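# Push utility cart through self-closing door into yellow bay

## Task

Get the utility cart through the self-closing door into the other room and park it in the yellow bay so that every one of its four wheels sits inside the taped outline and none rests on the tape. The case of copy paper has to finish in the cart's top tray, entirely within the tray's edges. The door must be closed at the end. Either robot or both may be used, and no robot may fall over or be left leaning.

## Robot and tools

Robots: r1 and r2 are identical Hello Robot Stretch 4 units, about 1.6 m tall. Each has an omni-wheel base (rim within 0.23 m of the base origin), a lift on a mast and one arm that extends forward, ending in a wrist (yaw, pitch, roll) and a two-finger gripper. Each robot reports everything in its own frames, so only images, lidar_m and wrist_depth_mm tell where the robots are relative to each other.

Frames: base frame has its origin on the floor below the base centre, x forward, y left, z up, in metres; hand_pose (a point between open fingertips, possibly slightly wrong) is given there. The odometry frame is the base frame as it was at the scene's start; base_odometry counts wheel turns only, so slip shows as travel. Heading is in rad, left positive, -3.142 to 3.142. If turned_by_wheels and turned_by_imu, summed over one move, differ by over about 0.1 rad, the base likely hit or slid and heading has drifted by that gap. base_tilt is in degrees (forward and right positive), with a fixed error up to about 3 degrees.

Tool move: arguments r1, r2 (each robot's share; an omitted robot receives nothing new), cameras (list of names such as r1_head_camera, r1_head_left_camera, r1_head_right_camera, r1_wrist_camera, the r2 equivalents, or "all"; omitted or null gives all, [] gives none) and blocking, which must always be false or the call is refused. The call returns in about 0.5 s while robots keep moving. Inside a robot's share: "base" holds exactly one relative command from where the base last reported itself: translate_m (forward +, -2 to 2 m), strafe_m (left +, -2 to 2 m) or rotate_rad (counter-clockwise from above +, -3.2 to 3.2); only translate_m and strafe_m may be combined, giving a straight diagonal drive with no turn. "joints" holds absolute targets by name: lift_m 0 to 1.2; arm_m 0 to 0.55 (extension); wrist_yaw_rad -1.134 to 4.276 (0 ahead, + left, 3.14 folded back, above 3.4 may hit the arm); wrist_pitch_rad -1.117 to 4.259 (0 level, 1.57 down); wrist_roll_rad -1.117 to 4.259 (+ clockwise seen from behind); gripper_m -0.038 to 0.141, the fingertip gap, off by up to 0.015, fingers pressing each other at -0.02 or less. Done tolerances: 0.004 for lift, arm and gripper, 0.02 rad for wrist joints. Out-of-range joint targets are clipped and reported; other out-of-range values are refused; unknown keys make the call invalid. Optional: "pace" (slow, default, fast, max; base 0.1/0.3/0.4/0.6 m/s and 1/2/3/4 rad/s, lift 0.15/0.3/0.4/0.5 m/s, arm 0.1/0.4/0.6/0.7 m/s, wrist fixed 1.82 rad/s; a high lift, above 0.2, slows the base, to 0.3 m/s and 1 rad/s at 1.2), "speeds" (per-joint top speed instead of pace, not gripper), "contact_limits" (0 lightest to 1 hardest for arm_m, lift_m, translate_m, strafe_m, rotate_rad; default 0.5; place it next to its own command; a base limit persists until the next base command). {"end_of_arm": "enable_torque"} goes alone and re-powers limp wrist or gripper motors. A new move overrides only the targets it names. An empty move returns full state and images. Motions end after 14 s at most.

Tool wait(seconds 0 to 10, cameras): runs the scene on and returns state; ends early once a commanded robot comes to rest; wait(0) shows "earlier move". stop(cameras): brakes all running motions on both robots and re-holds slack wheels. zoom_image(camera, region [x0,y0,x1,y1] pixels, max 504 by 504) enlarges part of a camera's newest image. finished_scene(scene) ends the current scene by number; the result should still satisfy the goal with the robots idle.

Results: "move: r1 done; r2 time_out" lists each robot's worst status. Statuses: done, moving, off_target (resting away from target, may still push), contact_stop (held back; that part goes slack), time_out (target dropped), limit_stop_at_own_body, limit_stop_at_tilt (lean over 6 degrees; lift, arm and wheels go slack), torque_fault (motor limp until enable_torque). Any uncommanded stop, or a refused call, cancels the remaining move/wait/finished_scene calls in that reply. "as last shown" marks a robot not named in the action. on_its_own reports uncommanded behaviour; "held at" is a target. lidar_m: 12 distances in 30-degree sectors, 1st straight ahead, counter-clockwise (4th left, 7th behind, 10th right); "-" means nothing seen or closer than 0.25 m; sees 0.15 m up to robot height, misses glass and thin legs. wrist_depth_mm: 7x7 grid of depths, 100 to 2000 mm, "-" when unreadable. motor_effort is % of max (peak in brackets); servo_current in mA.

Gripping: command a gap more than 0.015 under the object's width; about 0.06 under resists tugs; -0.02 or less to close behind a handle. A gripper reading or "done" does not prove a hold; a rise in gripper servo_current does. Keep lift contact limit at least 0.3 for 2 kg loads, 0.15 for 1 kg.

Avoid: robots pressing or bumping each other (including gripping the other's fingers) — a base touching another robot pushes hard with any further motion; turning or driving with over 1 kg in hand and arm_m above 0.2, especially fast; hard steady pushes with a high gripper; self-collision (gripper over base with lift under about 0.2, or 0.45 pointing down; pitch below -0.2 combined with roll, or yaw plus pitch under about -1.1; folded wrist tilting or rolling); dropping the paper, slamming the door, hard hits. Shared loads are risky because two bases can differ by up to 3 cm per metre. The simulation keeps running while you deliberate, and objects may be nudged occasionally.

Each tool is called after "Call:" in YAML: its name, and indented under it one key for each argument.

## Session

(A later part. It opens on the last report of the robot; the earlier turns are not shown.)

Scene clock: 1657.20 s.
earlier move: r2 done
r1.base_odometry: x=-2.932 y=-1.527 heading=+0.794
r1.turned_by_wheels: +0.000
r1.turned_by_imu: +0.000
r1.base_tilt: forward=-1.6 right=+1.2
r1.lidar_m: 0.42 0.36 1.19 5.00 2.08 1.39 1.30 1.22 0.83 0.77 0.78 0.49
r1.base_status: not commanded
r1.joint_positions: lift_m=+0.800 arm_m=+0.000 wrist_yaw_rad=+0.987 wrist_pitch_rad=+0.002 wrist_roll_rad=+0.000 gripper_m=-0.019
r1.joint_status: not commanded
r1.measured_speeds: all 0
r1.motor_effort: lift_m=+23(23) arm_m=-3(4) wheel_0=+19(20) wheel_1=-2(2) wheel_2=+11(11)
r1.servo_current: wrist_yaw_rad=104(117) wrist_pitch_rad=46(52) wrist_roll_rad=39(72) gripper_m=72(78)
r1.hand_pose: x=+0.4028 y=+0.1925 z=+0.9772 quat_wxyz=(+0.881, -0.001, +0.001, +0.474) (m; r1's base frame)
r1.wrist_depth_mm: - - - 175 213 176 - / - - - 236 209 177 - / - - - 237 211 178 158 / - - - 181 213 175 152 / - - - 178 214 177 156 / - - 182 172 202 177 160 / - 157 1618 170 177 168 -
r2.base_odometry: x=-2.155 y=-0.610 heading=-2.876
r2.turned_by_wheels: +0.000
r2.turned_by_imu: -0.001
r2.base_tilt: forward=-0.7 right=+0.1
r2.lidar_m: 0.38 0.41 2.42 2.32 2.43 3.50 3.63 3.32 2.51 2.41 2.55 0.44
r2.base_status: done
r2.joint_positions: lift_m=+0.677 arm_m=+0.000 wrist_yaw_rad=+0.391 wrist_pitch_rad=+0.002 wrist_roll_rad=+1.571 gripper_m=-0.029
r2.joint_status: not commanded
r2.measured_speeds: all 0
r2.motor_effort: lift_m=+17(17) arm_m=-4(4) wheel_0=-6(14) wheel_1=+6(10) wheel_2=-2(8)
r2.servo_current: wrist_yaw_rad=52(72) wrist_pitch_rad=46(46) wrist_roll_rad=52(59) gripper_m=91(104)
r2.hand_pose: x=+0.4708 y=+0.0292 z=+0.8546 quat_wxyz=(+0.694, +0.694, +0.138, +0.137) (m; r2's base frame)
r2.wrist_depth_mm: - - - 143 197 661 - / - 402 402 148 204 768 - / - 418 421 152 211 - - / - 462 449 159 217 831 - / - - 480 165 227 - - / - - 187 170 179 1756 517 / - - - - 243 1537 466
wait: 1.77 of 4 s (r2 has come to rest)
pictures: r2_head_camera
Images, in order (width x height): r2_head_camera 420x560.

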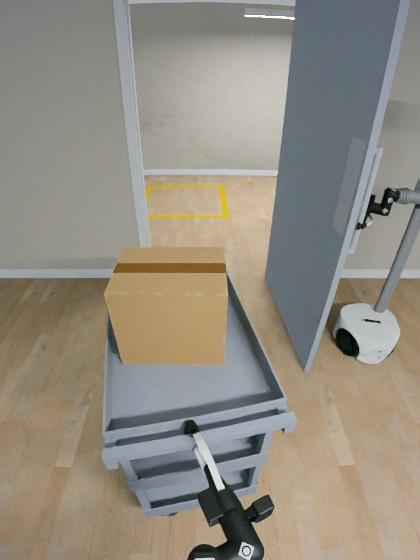

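Call:
move:
  r2: {"base":{"translate_m":0.2},"pace":"slow"}
  blocking: false
  cameras: []

Call:
wait:
  seconds: 4
  cameras: ["r2_head_camera"]

Scene clock: 1662.20 s.
move: r2 moving
r1: as last shown
r1.lidar_m: 0.42 0.37 1.20 5.00 2.04 1.42 1.31 1.21 0.81 0.76 0.77 0.50
r1.motor_effort: lift_m=+23(23) arm_m=-3(4) wheel_0=+19(19) wheel_1=-2(2) wheel_2=+11(11)
r1.servo_current: wrist_yaw_rad=98(111) wrist_pitch_rad=46(46) wrist_roll_rad=46(59) gripper_m=65(65)
r1.wrist_depth_mm: - - - 174 213 175 - / - - - 236 210 177 - / - - - 237 211 178 158 / - - - 180 213 175 153 / - - - 178 213 177 156 / - - 182 171 202 178 160 / - 158 1661 170 177 169 -
r2.base_odometry: x=-2.166 y=-0.613 heading=-2.876
r2.turned_by_wheels: +0.000
r2.turned_by_imu: +0.000
r2.base_tilt: forward=-0.7 right=+0.1
r2.lidar_m: 0.43 0.38 2.42 2.33 2.47 3.48 3.62 3.33 2.47 2.41 1.79 0.41
r2.base_status: translate_m moving
r2.joint_positions: lift_m=+0.677 arm_m=+0.000 wrist_yaw_rad=+0.394 wrist_pitch_rad=+0.002 wrist_roll_rad=+1.571 gripper_m=-0.029
r2.joint_status: not commanded
r2.measured_speeds: translate_m=+0.048 strafe_m=+0.000 rotate_rad=+0.001 lift_m=+0.000 arm_m=+0.000 wrist_yaw_rad=+0.015 wrist_pitch_rad=+0.000 wrist_roll_rad=+0.000
r2.motor_effort: lift_m=+17(17) arm_m=+4(4) wheel_0=+10(10) wheel_1=+8(9) wheel_2=-14(16)
r2.servo_current: wrist_yaw_rad=52(65) wrist_pitch_rad=46(46) wrist_roll_rad=39(52) gripper_m=85(91)
r2.hand_pose: x=+0.4707 y=+0.0300 z=+0.8546 quat_wxyz=(+0.694, +0.693, +0.139, +0.138) (m; r2's base frame)
r2.wrist_depth_mm: - - - 140 195 - - / - 399 394 146 202 768 - / - 418 415 150 208 - - / - 466 449 158 216 831 - / - - 484 163 225 - - / - - 186 169 179 1808 517 / - - - - - 1499 462
pictures: none
No camera images: "cameras" was empty.

Scene clock: 1664.97 s.
earlier move: r2 done
r1.base_odometry: x=-2.932 y=-1.527 heading=+0.794
r1.turned_by_wheels: +0.000
r1.turned_by_imu: +0.000
r1.base_tilt: forward=-1.6 right=+1.2
r1.lidar_m: 0.43 0.35 1.17 4.99 2.06 1.40 1.31 1.21 0.82 0.75 0.77 0.47
r1.base_status: not commanded
r1.joint_positions: lift_m=+0.800 arm_m=+0.000 wrist_yaw_rad=+0.987 wrist_pitch_rad=+0.002 wrist_roll_rad=+0.000 gripper_m=-0.019
r1.joint_status: not commanded
r1.measured_speeds: all 0
r1.on_its_own: wrist_yaw_rad is at rest, and its servo_current (124 mA) is outside its rest range (0 to 104 mA)
r1.motor_effort: lift_m=+23(23) arm_m=-4(4) wheel_0=+19(20) wheel_1=-2(2) wheel_2=+11(11)
r1.servo_current: wrist_yaw_rad=124(124) wrist_pitch_rad=46(52) wrist_roll_rad=39(72) gripper_m=65(78)
r1.hand_pose: x=+0.4028 y=+0.1925 z=+0.9772 quat_wxyz=(+0.881, -0.001, +0.001, +0.474) (m; r1's base frame)
r1.wrist_depth_mm: - - - 175 213 176 - / - - - 236 210 178 - / - - - 237 211 179 158 / - - - 180 212 175 152 / - - - 178 215 177 156 / - - 182 172 201 178 160 / - 158 - 170 177 169 -
r2.base_odometry: x=-2.347 y=-0.663 heading=-2.875
r2.turned_by_wheels: +0.001
r2.turned_by_imu: +0.002
r2.base_tilt: forward=-0.8 right=+0.0
r2.lidar_m: 0.39 0.39 2.42 2.34 2.45 3.48 3.82 3.32 2.48 2.43 1.52 0.47
r2.base_status: done
r2.joint_positions: lift_m=+0.677 arm_m=+0.000 wrist_yaw_rad=+0.404 wrist_pitch_rad=+0.002 wrist_roll_rad=+1.571 gripper_m=-0.029
r2.joint_status: not commanded
r2.measured_speeds: all 0
r2.motor_effort: lift_m=+17(17) arm_m=+4(5) wheel_0=+10(14) wheel_1=+6(10) wheel_2=-4(16)
r2.servo_current: wrist_yaw_rad=52(65) wrist_pitch_rad=39(46) wrist_roll_rad=52(59) gripper_m=91(98)
r2.hand_pose: x=+0.4704 y=+0.0330 z=+0.8546 quat_wxyz=(+0.693, +0.693, +0.143, +0.141) (m; r2's base frame)
r2.wrist_depth_mm: - - - 150 205 1537 - / 1708 - 525 207 209 759 - / - 415 415 157 216 - - / - 449 445 162 220 831 - / - - 477 167 228 - - / - - 186 170 179 1863 - / - - - - - 1618 477
wait: 2.77 of 4 s (r2 has come to rest)
pictures: r2_head_camera
Images, in order (width x height): r2_head_camera 420x560.

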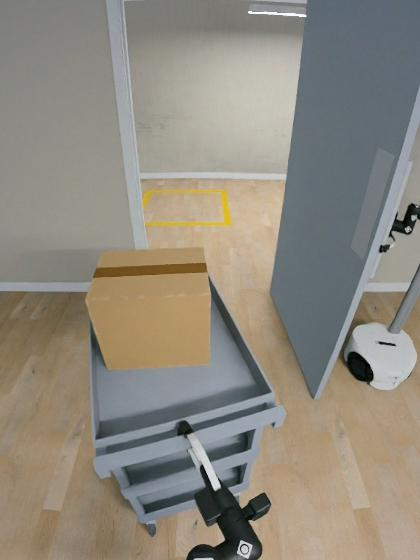

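Call:
move:
  r2: {"base":{"strafe_m":0.15},"pace":"slow"}
  blocking: false
  cameras: []

Call:
wait:
  seconds: 4
  cameras: ["r2_head_camera"]

Scene clock: 1669.90 s.
move: r2 moving
r1.base_odometry: x=-2.932 y=-1.527 heading=+0.794
r1.turned_by_wheels: +0.000
r1.turned_by_imu: +0.000
r1.base_tilt: forward=-1.6 right=+1.2
r1.lidar_m: 0.41 0.36 1.18 5.02 2.03 1.41 1.28 1.22 0.81 0.75 0.78 0.49
r1.base_status: not commanded
r1.joint_positions: lift_m=+0.800 arm_m=+0.000 wrist_yaw_rad=+0.987 wrist_pitch_rad=+0.002 wrist_roll_rad=+0.000 gripper_m=-0.019
r1.joint_status: not commanded
r1.measured_speeds: all 0
r1.motor_effort: lift_m=+23(23) arm_m=-3(4) wheel_0=+19(20) wheel_1=-2(2) wheel_2=+11(11)
r1.servo_current: wrist_yaw_rad=117(124) wrist_pitch_rad=46(46) wrist_roll_rad=39(59) gripper_m=65(65)
r1.hand_pose: x=+0.4028 y=+0.1925 z=+0.9772 quat_wxyz=(+0.881, -0.001, +0.001, +0.474) (m; r1's base frame)
r1.wrist_depth_mm: - - - 175 213 176 - / - - - 237 209 177 - / - - - 236 210 178 158 / - - - 180 213 175 153 / - - - 178 213 176 156 / - - 182 172 203 177 160 / - 157 - 170 177 169 -
r2.base_odometry: x=-2.344 y=-0.677 heading=-2.875
r2.turned_by_wheels: +0.000
r2.turned_by_imu: +0.000
r2.base_tilt: forward=-0.7 right=+0.1
r2.lidar_m: 0.39 0.39 2.39 2.32 2.44 3.42 3.83 3.34 2.49 2.43 1.48 0.45
r2.base_status: strafe_m moving
r2.joint_positions: lift_m=+0.677 arm_m=+0.000 wrist_yaw_rad=+0.401 wrist_pitch_rad=+0.002 wrist_roll_rad=+1.571 gripper_m=-0.029
r2.joint_status: not commanded
r2.measured_speeds: translate_m=+0.000 strafe_m=+0.056 rotate_rad=+0.000 lift_m=+0.000 arm_m=+0.000 wrist_yaw_rad=-0.035 wrist_pitch_rad=+0.000 wrist_roll_rad=+0.000
r2.motor_effort: lift_m=+17(17) arm_m=+4(4) wheel_0=-11(12) wheel_1=+8(10) wheel_2=+1(4)
r2.servo_current: wrist_yaw_rad=46(59) wrist_pitch_rad=46(46) wrist_roll_rad=46(52) gripper_m=91(91)
r2.hand_pose: x=+0.4705 y=+0.0321 z=+0.8546 quat_wxyz=(+0.693, +0.693, +0.142, +0.140) (m; r2's base frame)
r2.wrist_depth_mm: 1661 - - 153 208 1661 - / 1756 - - 211 213 - - / - 418 415 159 217 - - / - 442 442 163 222 820 - / - - 469 167 228 - - / - - 186 171 178 - - / - - - - - 1537 484
pictures: none
No camera images: "cameras" was empty.

Scene clock: 1672.07 s.
earlier move: r2 done
r1.base_odometry: x=-2.932 y=-1.527 heading=+0.794
r1.turned_by_wheels: +0.000
r1.turned_by_imu: +0.000
r1.base_tilt: forward=-1.6 right=+1.2
r1.lidar_m: 0.43 0.37 1.46 5.02 2.05 1.41 1.32 1.21 0.81 0.75 0.77 0.48
r1.base_status: not commanded
r1.joint_positions: lift_m=+0.800 arm_m=+0.000 wrist_yaw_rad=+0.987 wrist_pitch_rad=+0.002 wrist_roll_rad=+0.000 gripper_m=-0.019
r1.joint_status: not commanded
r1.measured_speeds: all 0
r1.motor_effort: lift_m=+23(23) arm_m=-3(4) wheel_0=+19(20) wheel_1=-2(2) wheel_2=+11(11)
r1.servo_current: wrist_yaw_rad=85(124) wrist_pitch_rad=39(52) wrist_roll_rad=39(65) gripper_m=65(72)
r1.hand_pose: x=+0.4028 y=+0.1925 z=+0.9772 quat_wxyz=(+0.881, -0.001, +0.001, +0.474) (m; r1's base frame)
r1.wrist_depth_mm: - - - 175 213 176 - / - - - 235 210 177 - / - - - 236 211 178 158 / - - - 180 212 175 152 / - - - 178 214 176 156 / - - 181 171 202 177 160 / - 157 - 170 177 169 -
r2.base_odometry: x=-2.308 y=-0.807 heading=-2.876
r2.turned_by_wheels: +0.000
r2.turned_by_imu: -0.001
r2.base_tilt: forward=-0.7 right=+0.0
r2.lidar_m: 0.43 0.38 2.26 2.17 2.31 3.26 3.84 3.50 2.65 2.58 1.57 0.45
r2.base_status: done
r2.joint_positions: lift_m=+0.677 arm_m=+0.000 wrist_yaw_rad=+0.393 wrist_pitch_rad=+0.002 wrist_roll_rad=+1.571 gripper_m=-0.029
r2.joint_status: not commanded
r2.measured_speeds: all 0
r2.motor_effort: lift_m=+17(17) arm_m=+4(5) wheel_0=-8(16) wheel_1=+1(10) wheel_2=+0(4)
r2.servo_current: wrist_yaw_rad=65(65) wrist_pitch_rad=33(46) wrist_roll_rad=52(59) gripper_m=85(98)
r2.hand_pose: x=+0.4708 y=+0.0297 z=+0.8546 quat_wxyz=(+0.694, +0.693, +0.139, +0.137) (m; r2's base frame)
r2.wrist_depth_mm: 1708 - - 134 187 - - / 1756 387 387 140 195 750 - / - 418 418 146 204 - - / - 455 459 154 214 - - / - - 504 163 225 - - / - - 186 170 179 1618 504 / - - - - - 1618 1182
wait: 2.17 of 4 s (r2 has come to rest)
pictures: r2_head_camera
Images, in order (width x height): r2_head_camera 420x560.

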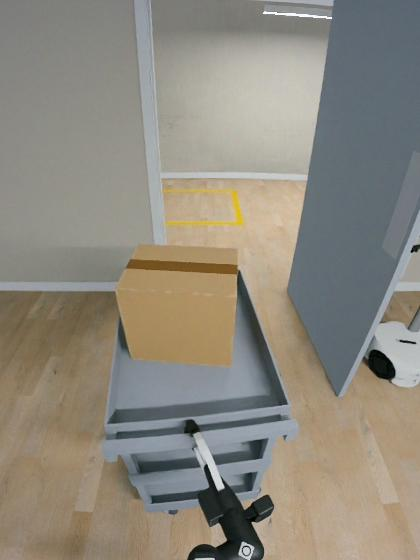

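Call:
move:
  r2: {"base":{"strafe_m":-0.26},"pace":"slow"}
  blocking: false
  cameras: []

Call:
wait:
  seconds: 6
  cameras: []

Call:
move:
  r2: {"base":{"rotate_rad":0.32},"pace":"slow"}
  blocking: false
  cameras: []

Call:
wait:
  seconds: 6
  cameras: ["r2_head_camera"]

Call:
move:
  r2: {"base":{"translate_m":-0.45},"pace":"slow"}
  blocking: false
  cameras: []

Call:
wait:
  seconds: 7
  cameras: ["r2_head_camera"]

Scene clock: 1689.00 s.
move: r2 moving
r1: as last shown
r1.lidar_m: 0.42 0.35 1.46 5.01 2.07 1.40 1.32 1.21 0.83 0.75 0.79 0.49
r1.motor_effort: lift_m=+23(23) arm_m=-3(4) wheel_0=+19(19) wheel_1=-2(2) wheel_2=+11(11)
r1.servo_current: wrist_yaw_rad=98(117) wrist_pitch_rad=46(46) wrist_roll_rad=59(65) gripper_m=59(65)
r1.wrist_depth_mm: - - - 175 213 176 - / - - - 236 209 177 - / - - - 237 211 178 157 / - - - 180 212 175 152 / - - - 178 215 177 156 / - - 182 172 202 178 160 / - 158 - 170 177 169 -
r2.base_odometry: x=-2.312 y=-0.794 heading=-2.876
r2.turned_by_wheels: +0.000
r2.turned_by_imu: +0.001
r2.base_tilt: forward=-0.6 right=+0.1
r2.lidar_m: 0.41 0.42 2.26 2.21 2.32 3.24 3.84 3.55 2.63 2.56 1.56 0.42
r2.base_status: strafe_m moving
r2.joint_positions: lift_m=+0.677 arm_m=+0.000 wrist_yaw_rad=+0.399 wrist_pitch_rad=+0.002 wrist_roll_rad=+1.571 gripper_m=-0.029
r2.joint_status: not commanded
r2.measured_speeds: translate_m=+0.000 strafe_m=-0.055 rotate_rad=+0.001 lift_m=+0.000 arm_m=+0.000 wrist_yaw_rad=+0.019 wrist_pitch_rad=+0.000 wrist_roll_rad=+0.000
r2.motor_effort: lift_m=+17(17) arm_m=+3(4) wheel_0=+6(7) wheel_1=-12(12) wheel_2=+0(1)
r2.servo_current: wrist_yaw_rad=46(65) wrist_pitch_rad=46(46) wrist_roll_rad=52(52) gripper_m=91(91)
r2.hand_pose: x=+0.4706 y=+0.0316 z=+0.8546 quat_wxyz=(+0.693, +0.693, +0.141, +0.140) (m; r2's base frame)
r2.wrist_depth_mm: 1708 - 436 131 183 - - / 1756 387 384 136 191 759 - / - 418 418 142 204 - - / - 469 459 153 213 - - / - - 508 161 225 - - / - - 187 169 178 1618 496 / - - - - - 1618 1205
pictures: none
No camera images: "cameras" was empty.

Scene clock: 1692.27 s.
earlier move: r2 done
r1.base_odometry: x=-2.932 y=-1.527 heading=+0.794
r1.turned_by_wheels: +0.000
r1.turned_by_imu: +0.000
r1.base_tilt: forward=-1.6 right=+1.2
r1.lidar_m: 0.43 0.37 1.03 4.98 2.03 1.41 1.31 1.20 0.83 0.73 0.78 0.49
r1.base_status: not commanded
r1.joint_positions: lift_m=+0.800 arm_m=+0.000 wrist_yaw_rad=+0.987 wrist_pitch_rad=+0.002 wrist_roll_rad=+0.000 gripper_m=-0.019
r1.joint_status: not commanded
r1.measured_speeds: all 0
r1.motor_effort: lift_m=+23(23) arm_m=-3(4) wheel_0=+19(20) wheel_1=-2(2) wheel_2=+11(11)
r1.servo_current: wrist_yaw_rad=85(117) wrist_pitch_rad=39(52) wrist_roll_rad=33(72) gripper_m=65(72)
r1.hand_pose: x=+0.4028 y=+0.1925 z=+0.9772 quat_wxyz=(+0.881, -0.001, +0.001, +0.474) (m; r1's base frame)
r1.wrist_depth_mm: - - - 174 212 176 - / - - - 236 210 177 - / - - - 237 211 179 157 / - - 1499 180 212 175 152 / - - 1464 178 213 176 156 / - - 182 172 202 178 160 / - 158 1397 170 177 169 -
r2.base_odometry: x=-2.376 y=-0.557 heading=-2.875
r2.turned_by_wheels: +0.000
r2.turned_by_imu: +0.002
r2.base_tilt: forward=-0.7 right=+0.1
r2.lidar_m: 0.42 0.36 2.51 2.41 2.55 3.63 3.82 3.17 2.38 2.28 1.50 0.51
r2.base_status: done
r2.joint_positions: lift_m=+0.677 arm_m=+0.000 wrist_yaw_rad=+0.404 wrist_pitch_rad=+0.002 wrist_roll_rad=+1.571 gripper_m=-0.029
r2.joint_status: not commanded
r2.measured_speeds: all 0
r2.motor_effort: lift_m=+17(17) arm_m=-4(4) wheel_0=+6(13) wheel_1=-6(12) wheel_2=+2(2)
r2.servo_current: wrist_yaw_rad=46(65) wrist_pitch_rad=39(46) wrist_roll_rad=33(65) gripper_m=85(98)
r2.hand_pose: x=+0.4704 y=+0.0329 z=+0.8546 quat_wxyz=(+0.693, +0.693, +0.143, +0.141) (m; r2's base frame)
r2.wrist_depth_mm: - - - 170 230 1661 1160 / 1708 - - 229 229 1708 - / 1863 512 433 170 230 831 - / - 442 445 230 230 831 - / - 466 459 171 231 842 - / - - 186 172 177 - - / - - 492 - 232 1537 -
wait: 3.27 of 6 s (r2 has come to rest)
pictures: none
No camera images: "cameras" was empty.

Scene clock: 1692.77 s.
move: r2 moving
r1: as last shown
r1.lidar_m: 0.43 0.37 1.08 5.00 2.05 1.41 1.30 1.21 0.79 0.76 0.77 0.47
r1.motor_effort: lift_m=+23(23) arm_m=-4(4) wheel_0=+19(19) wheel_1=-2(2) wheel_2=+11(11)
r1.servo_current: wrist_yaw_rad=124(124) wrist_pitch_rad=33(46) wrist_roll_rad=39(65) gripper_m=65(65)
r1.wrist_depth_mm: - - - 175 213 176 - / - - 1430 236 209 177 - / - - - 238 211 178 158 / - - 1499 180 212 175 153 / - - 1430 178 214 177 156 / - - 181 172 202 177 160 / - 157 1397 170 177 168 -
r2.base_odometry: x=-2.376 y=-0.557 heading=-2.751
r2.turned_by_wheels: +0.124
r2.turned_by_imu: +0.119
r2.base_tilt: forward=-0.7 right=+0.1
r2.lidar_m: 0.39 0.39 2.45 2.43 2.72 3.78 3.78 2.87 2.32 2.31 1.38 0.45
r2.base_status: rotate_rad moving
r2.joint_positions: lift_m=+0.677 arm_m=+0.000 wrist_yaw_rad=+0.390 wrist_pitch_rad=+0.002 wrist_roll_rad=+1.571 gripper_m=-0.029
r2.joint_status: not commanded
r2.measured_speeds: translate_m=-0.003 strafe_m=-0.001 rotate_rad=+0.488 lift_m=+0.000 arm_m=+0.000 wrist_yaw_rad=+0.000 wrist_pitch_rad=+0.000 wrist_roll_rad=+0.000
r2.motor_effort: lift_m=+17(17) arm_m=-3(4) wheel_0=-11(18) wheel_1=-7(9) wheel_2=-18(18)
r2.servo_current: wrist_yaw_rad=65(65) wrist_pitch_rad=39(46) wrist_roll_rad=52(52) gripper_m=85(91)
r2.hand_pose: x=+0.4709 y=+0.0289 z=+0.8546 quat_wxyz=(+0.694, +0.694, +0.138, +0.136) (m; r2's base frame)
r2.wrist_depth_mm: 1756 - - 158 216 1618 - / 1708 - - 160 219 759 - / - 421 424 163 222 - - / - 445 442 166 224 - - / - 473 469 168 228 - - / - - 187 170 180 - - / - - - - 235 1576 492
pictures: none
No camera images: "cameras" was empty.

Scene clock: 1693.70 s.
earlier move: r2 done
r1.base_odometry: x=-2.932 y=-1.527 heading=+0.794
r1.turned_by_wheels: +0.000
r1.turned_by_imu: +0.000
r1.base_tilt: forward=-1.6 right=+1.2
r1.lidar_m: 0.41 0.37 1.17 5.01 2.05 1.42 1.31 1.23 0.82 0.77 0.79 0.48
r1.base_status: not commanded
r1.joint_positions: lift_m=+0.800 arm_m=+0.000 wrist_yaw_rad=+0.987 wrist_pitch_rad=+0.002 wrist_roll_rad=+0.000 gripper_m=-0.019
r1.joint_status: not commanded
r1.measured_speeds: all 0
r1.motor_effort: lift_m=+23(23) arm_m=-3(4) wheel_0=+19(19) wheel_1=-2(2) wheel_2=+11(11)
r1.servo_current: wrist_yaw_rad=104(124) wrist_pitch_rad=52(52) wrist_roll_rad=59(65) gripper_m=65(72)
r1.hand_pose: x=+0.4028 y=+0.1925 z=+0.9772 quat_wxyz=(+0.881, -0.001, +0.001, +0.474) (m; r1's base frame)
r1.wrist_depth_mm: - - - 175 213 176 - / - - 1397 236 209 177 - / - - - 237 211 179 158 / - - 1499 180 213 175 152 / - - 1397 178 214 177 156 / - - 182 172 202 177 160 / - 158 1366 170 177 169 -
r2.base_odometry: x=-2.376 y=-0.557 heading=-2.557
r2.turned_by_wheels: +0.194
r2.turned_by_imu: +0.189
r2.base_tilt: forward=-0.7 right=+0.1
r2.lidar_m: 0.41 0.44 2.43 2.46 2.98 3.77 3.80 2.55 2.28 2.33 1.16 0.42
r2.base_status: done
r2.joint_positions: lift_m=+0.677 arm_m=+0.000 wrist_yaw_rad=+0.396 wrist_pitch_rad=+0.002 wrist_roll_rad=+1.571 gripper_m=-0.029
r2.joint_status: not commanded
r2.measured_speeds: all 0
r2.motor_effort: lift_m=+17(17) arm_m=-3(4) wheel_0=-8(18) wheel_1=-5(9) wheel_2=-8(19)
r2.servo_current: wrist_yaw_rad=39(65) wrist_pitch_rad=46(46) wrist_roll_rad=59(59) gripper_m=91(91)
r2.hand_pose: x=+0.4707 y=+0.0305 z=+0.8546 quat_wxyz=(+0.693, +0.693, +0.140, +0.138) (m; r2's base frame)
r2.wrist_depth_mm: 1618 353 351 116 169 - - / - 382 382 123 180 - - / - 427 427 131 193 - - / - 500 469 142 208 - - / - - - 154 224 1756 - / - - 187 168 177 1618 466 / - - - - - 1618 1182
wait: 0.93 of 6 s (r2 has come to rest)
pictures: r2_head_camera
Images, in order (width x height): r2_head_camera 420x560.

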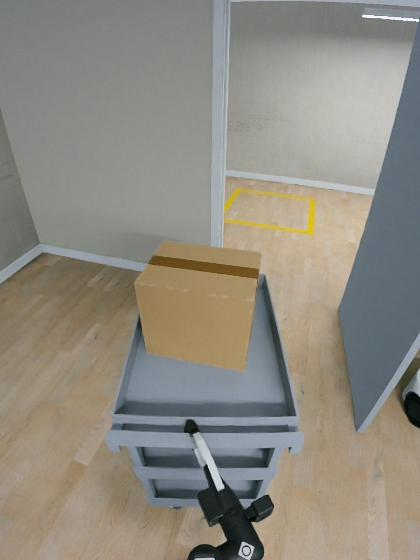

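Scene clock: 1694.20 s.
move: r2 moving
r1: as last shown
r1.lidar_m: 0.44 0.36 1.17 5.01 2.06 1.41 1.31 1.22 0.81 0.76 0.79 0.49
r1.motor_effort: lift_m=+23(23) arm_m=-3(4) wheel_0=+19(20) wheel_1=-2(2) wheel_2=+11(11)
r1.servo_current: wrist_yaw_rad=98(117) wrist_pitch_rad=39(39) wrist_roll_rad=59(59) gripper_m=65(72)
r1.wrist_depth_mm: - - - 175 213 176 - / - - 1366 236 209 177 - / - - 1366 236 211 179 158 / - - 1430 180 212 175 152 / - - - 178 214 177 156 / - - 182 172 203 177 160 / - 157 1397 170 176 169 -
r2.base_odometry: x=-2.366 y=-0.550 heading=-2.558
r2.turned_by_wheels: -0.001
r2.turned_by_imu: +0.000
r2.base_tilt: forward=-0.7 right=+0.1
r2.lidar_m: 0.40 0.44 2.43 2.45 3.02 3.74 3.76 2.56 2.31 2.30 1.16 0.41
r2.base_status: translate_m moving
r2.joint_positions: lift_m=+0.677 arm_m=+0.000 wrist_yaw_rad=+0.396 wrist_pitch_rad=+0.002 wrist_roll_rad=+1.571 gripper_m=-0.029
r2.joint_status: not commanded
r2.measured_speeds: translate_m=-0.048 strafe_m=+0.000 rotate_rad=+0.000 lift_m=+0.000 arm_m=+0.000 wrist_yaw_rad=+0.000 wrist_pitch_rad=+0.000 wrist_roll_rad=+0.000
r2.motor_effort: lift_m=+17(17) arm_m=-4(4) wheel_0=-7(12) wheel_1=-8(9) wheel_2=+10(13)
r2.servo_current: wrist_yaw_rad=59(59) wrist_pitch_rad=39(52) wrist_roll_rad=33(59) gripper_m=85(91)
r2.hand_pose: x=+0.4707 y=+0.0305 z=+0.8546 quat_wxyz=(+0.693, +0.693, +0.140, +0.138) (m; r2's base frame)
r2.wrist_depth_mm: 1661 351 345 113 168 - - / - 379 382 121 177 - - / - 436 424 131 191 - - / - - 477 141 207 - - / - - - 153 224 1756 - / - - 187 170 178 1661 480 / - - - - - 1618 1205
pictures: none
No camera images: "cameras" was empty.

Scene clock: 1699.50 s.
earlier move: r2 done
r1.base_odometry: x=-2.932 y=-1.527 heading=+0.794
r1.turned_by_wheels: +0.000
r1.turned_by_imu: +0.000
r1.base_tilt: forward=-1.6 right=+1.2
r1.lidar_m: 0.41 0.36 1.29 5.01 2.04 1.38 1.32 1.22 0.83 0.76 0.80 0.49
r1.base_status: not commanded
r1.joint_positions: lift_m=+0.800 arm_m=+0.000 wrist_yaw_rad=+0.987 wrist_pitch_rad=+0.002 wrist_roll_rad=+0.000 gripper_m=-0.019
r1.joint_status: not commanded
r1.measured_speeds: all 0
r1.on_its_own: wrist_yaw_rad is at rest, and its servo_current (111 mA) is outside its rest range (0 to 104 mA)
r1.motor_effort: lift_m=+23(23) arm_m=-3(4) wheel_0=+19(20) wheel_1=-2(2) wheel_2=+11(11)
r1.servo_current: wrist_yaw_rad=111(124) wrist_pitch_rad=46(52) wrist_roll_rad=46(72) gripper_m=65(72)
r1.hand_pose: x=+0.4028 y=+0.1925 z=+0.9772 quat_wxyz=(+0.881, -0.001, +0.001, +0.474) (m; r1's base frame)
r1.wrist_depth_mm: - - - 175 213 176 - / - - - 236 210 177 - / - - - 237 210 178 158 / - - - 180 213 176 152 / - - - 178 213 177 156 / - - 182 172 202 177 160 / - 158 1255 170 177 168 -
r2.base_odometry: x=-2.001 y=-0.309 heading=-2.557
r2.turned_by_wheels: +0.001
r2.turned_by_imu: +0.003
r2.base_tilt: forward=-0.7 right=+0.1
r2.lidar_m: 0.41 0.40 2.60 2.63 3.20 3.31 3.36 2.34 2.16 2.19 1.67 0.46
r2.base_status: done
r2.joint_positions: lift_m=+0.677 arm_m=+0.000 wrist_yaw_rad=+0.404 wrist_pitch_rad=+0.002 wrist_roll_rad=+1.571 gripper_m=-0.029
r2.joint_status: not commanded
r2.measured_speeds: all 0
r2.motor_effort: lift_m=+17(17) arm_m=-4(4) wheel_0=+0(13) wheel_1=-4(11) wheel_2=+10(14)
r2.servo_current: wrist_yaw_rad=52(65) wrist_pitch_rad=46(52) wrist_roll_rad=39(65) gripper_m=85(98)
r2.hand_pose: x=+0.4704 y=+0.0329 z=+0.8546 quat_wxyz=(+0.693, +0.693, +0.143, +0.141) (m; r2's base frame)
r2.wrist_depth_mm: - - - 148 204 759 - / - 574 404 207 209 - - / - 424 421 156 215 - - / - 459 445 162 221 820 - / - - 480 167 228 - - / - - 187 171 179 1983 - / - - - - - 1576 477
wait: 5.30 of 7 s (r2 has come to rest)
pictures: r2_head_camera
Images, in order (width x height): r2_head_camera 420x560.

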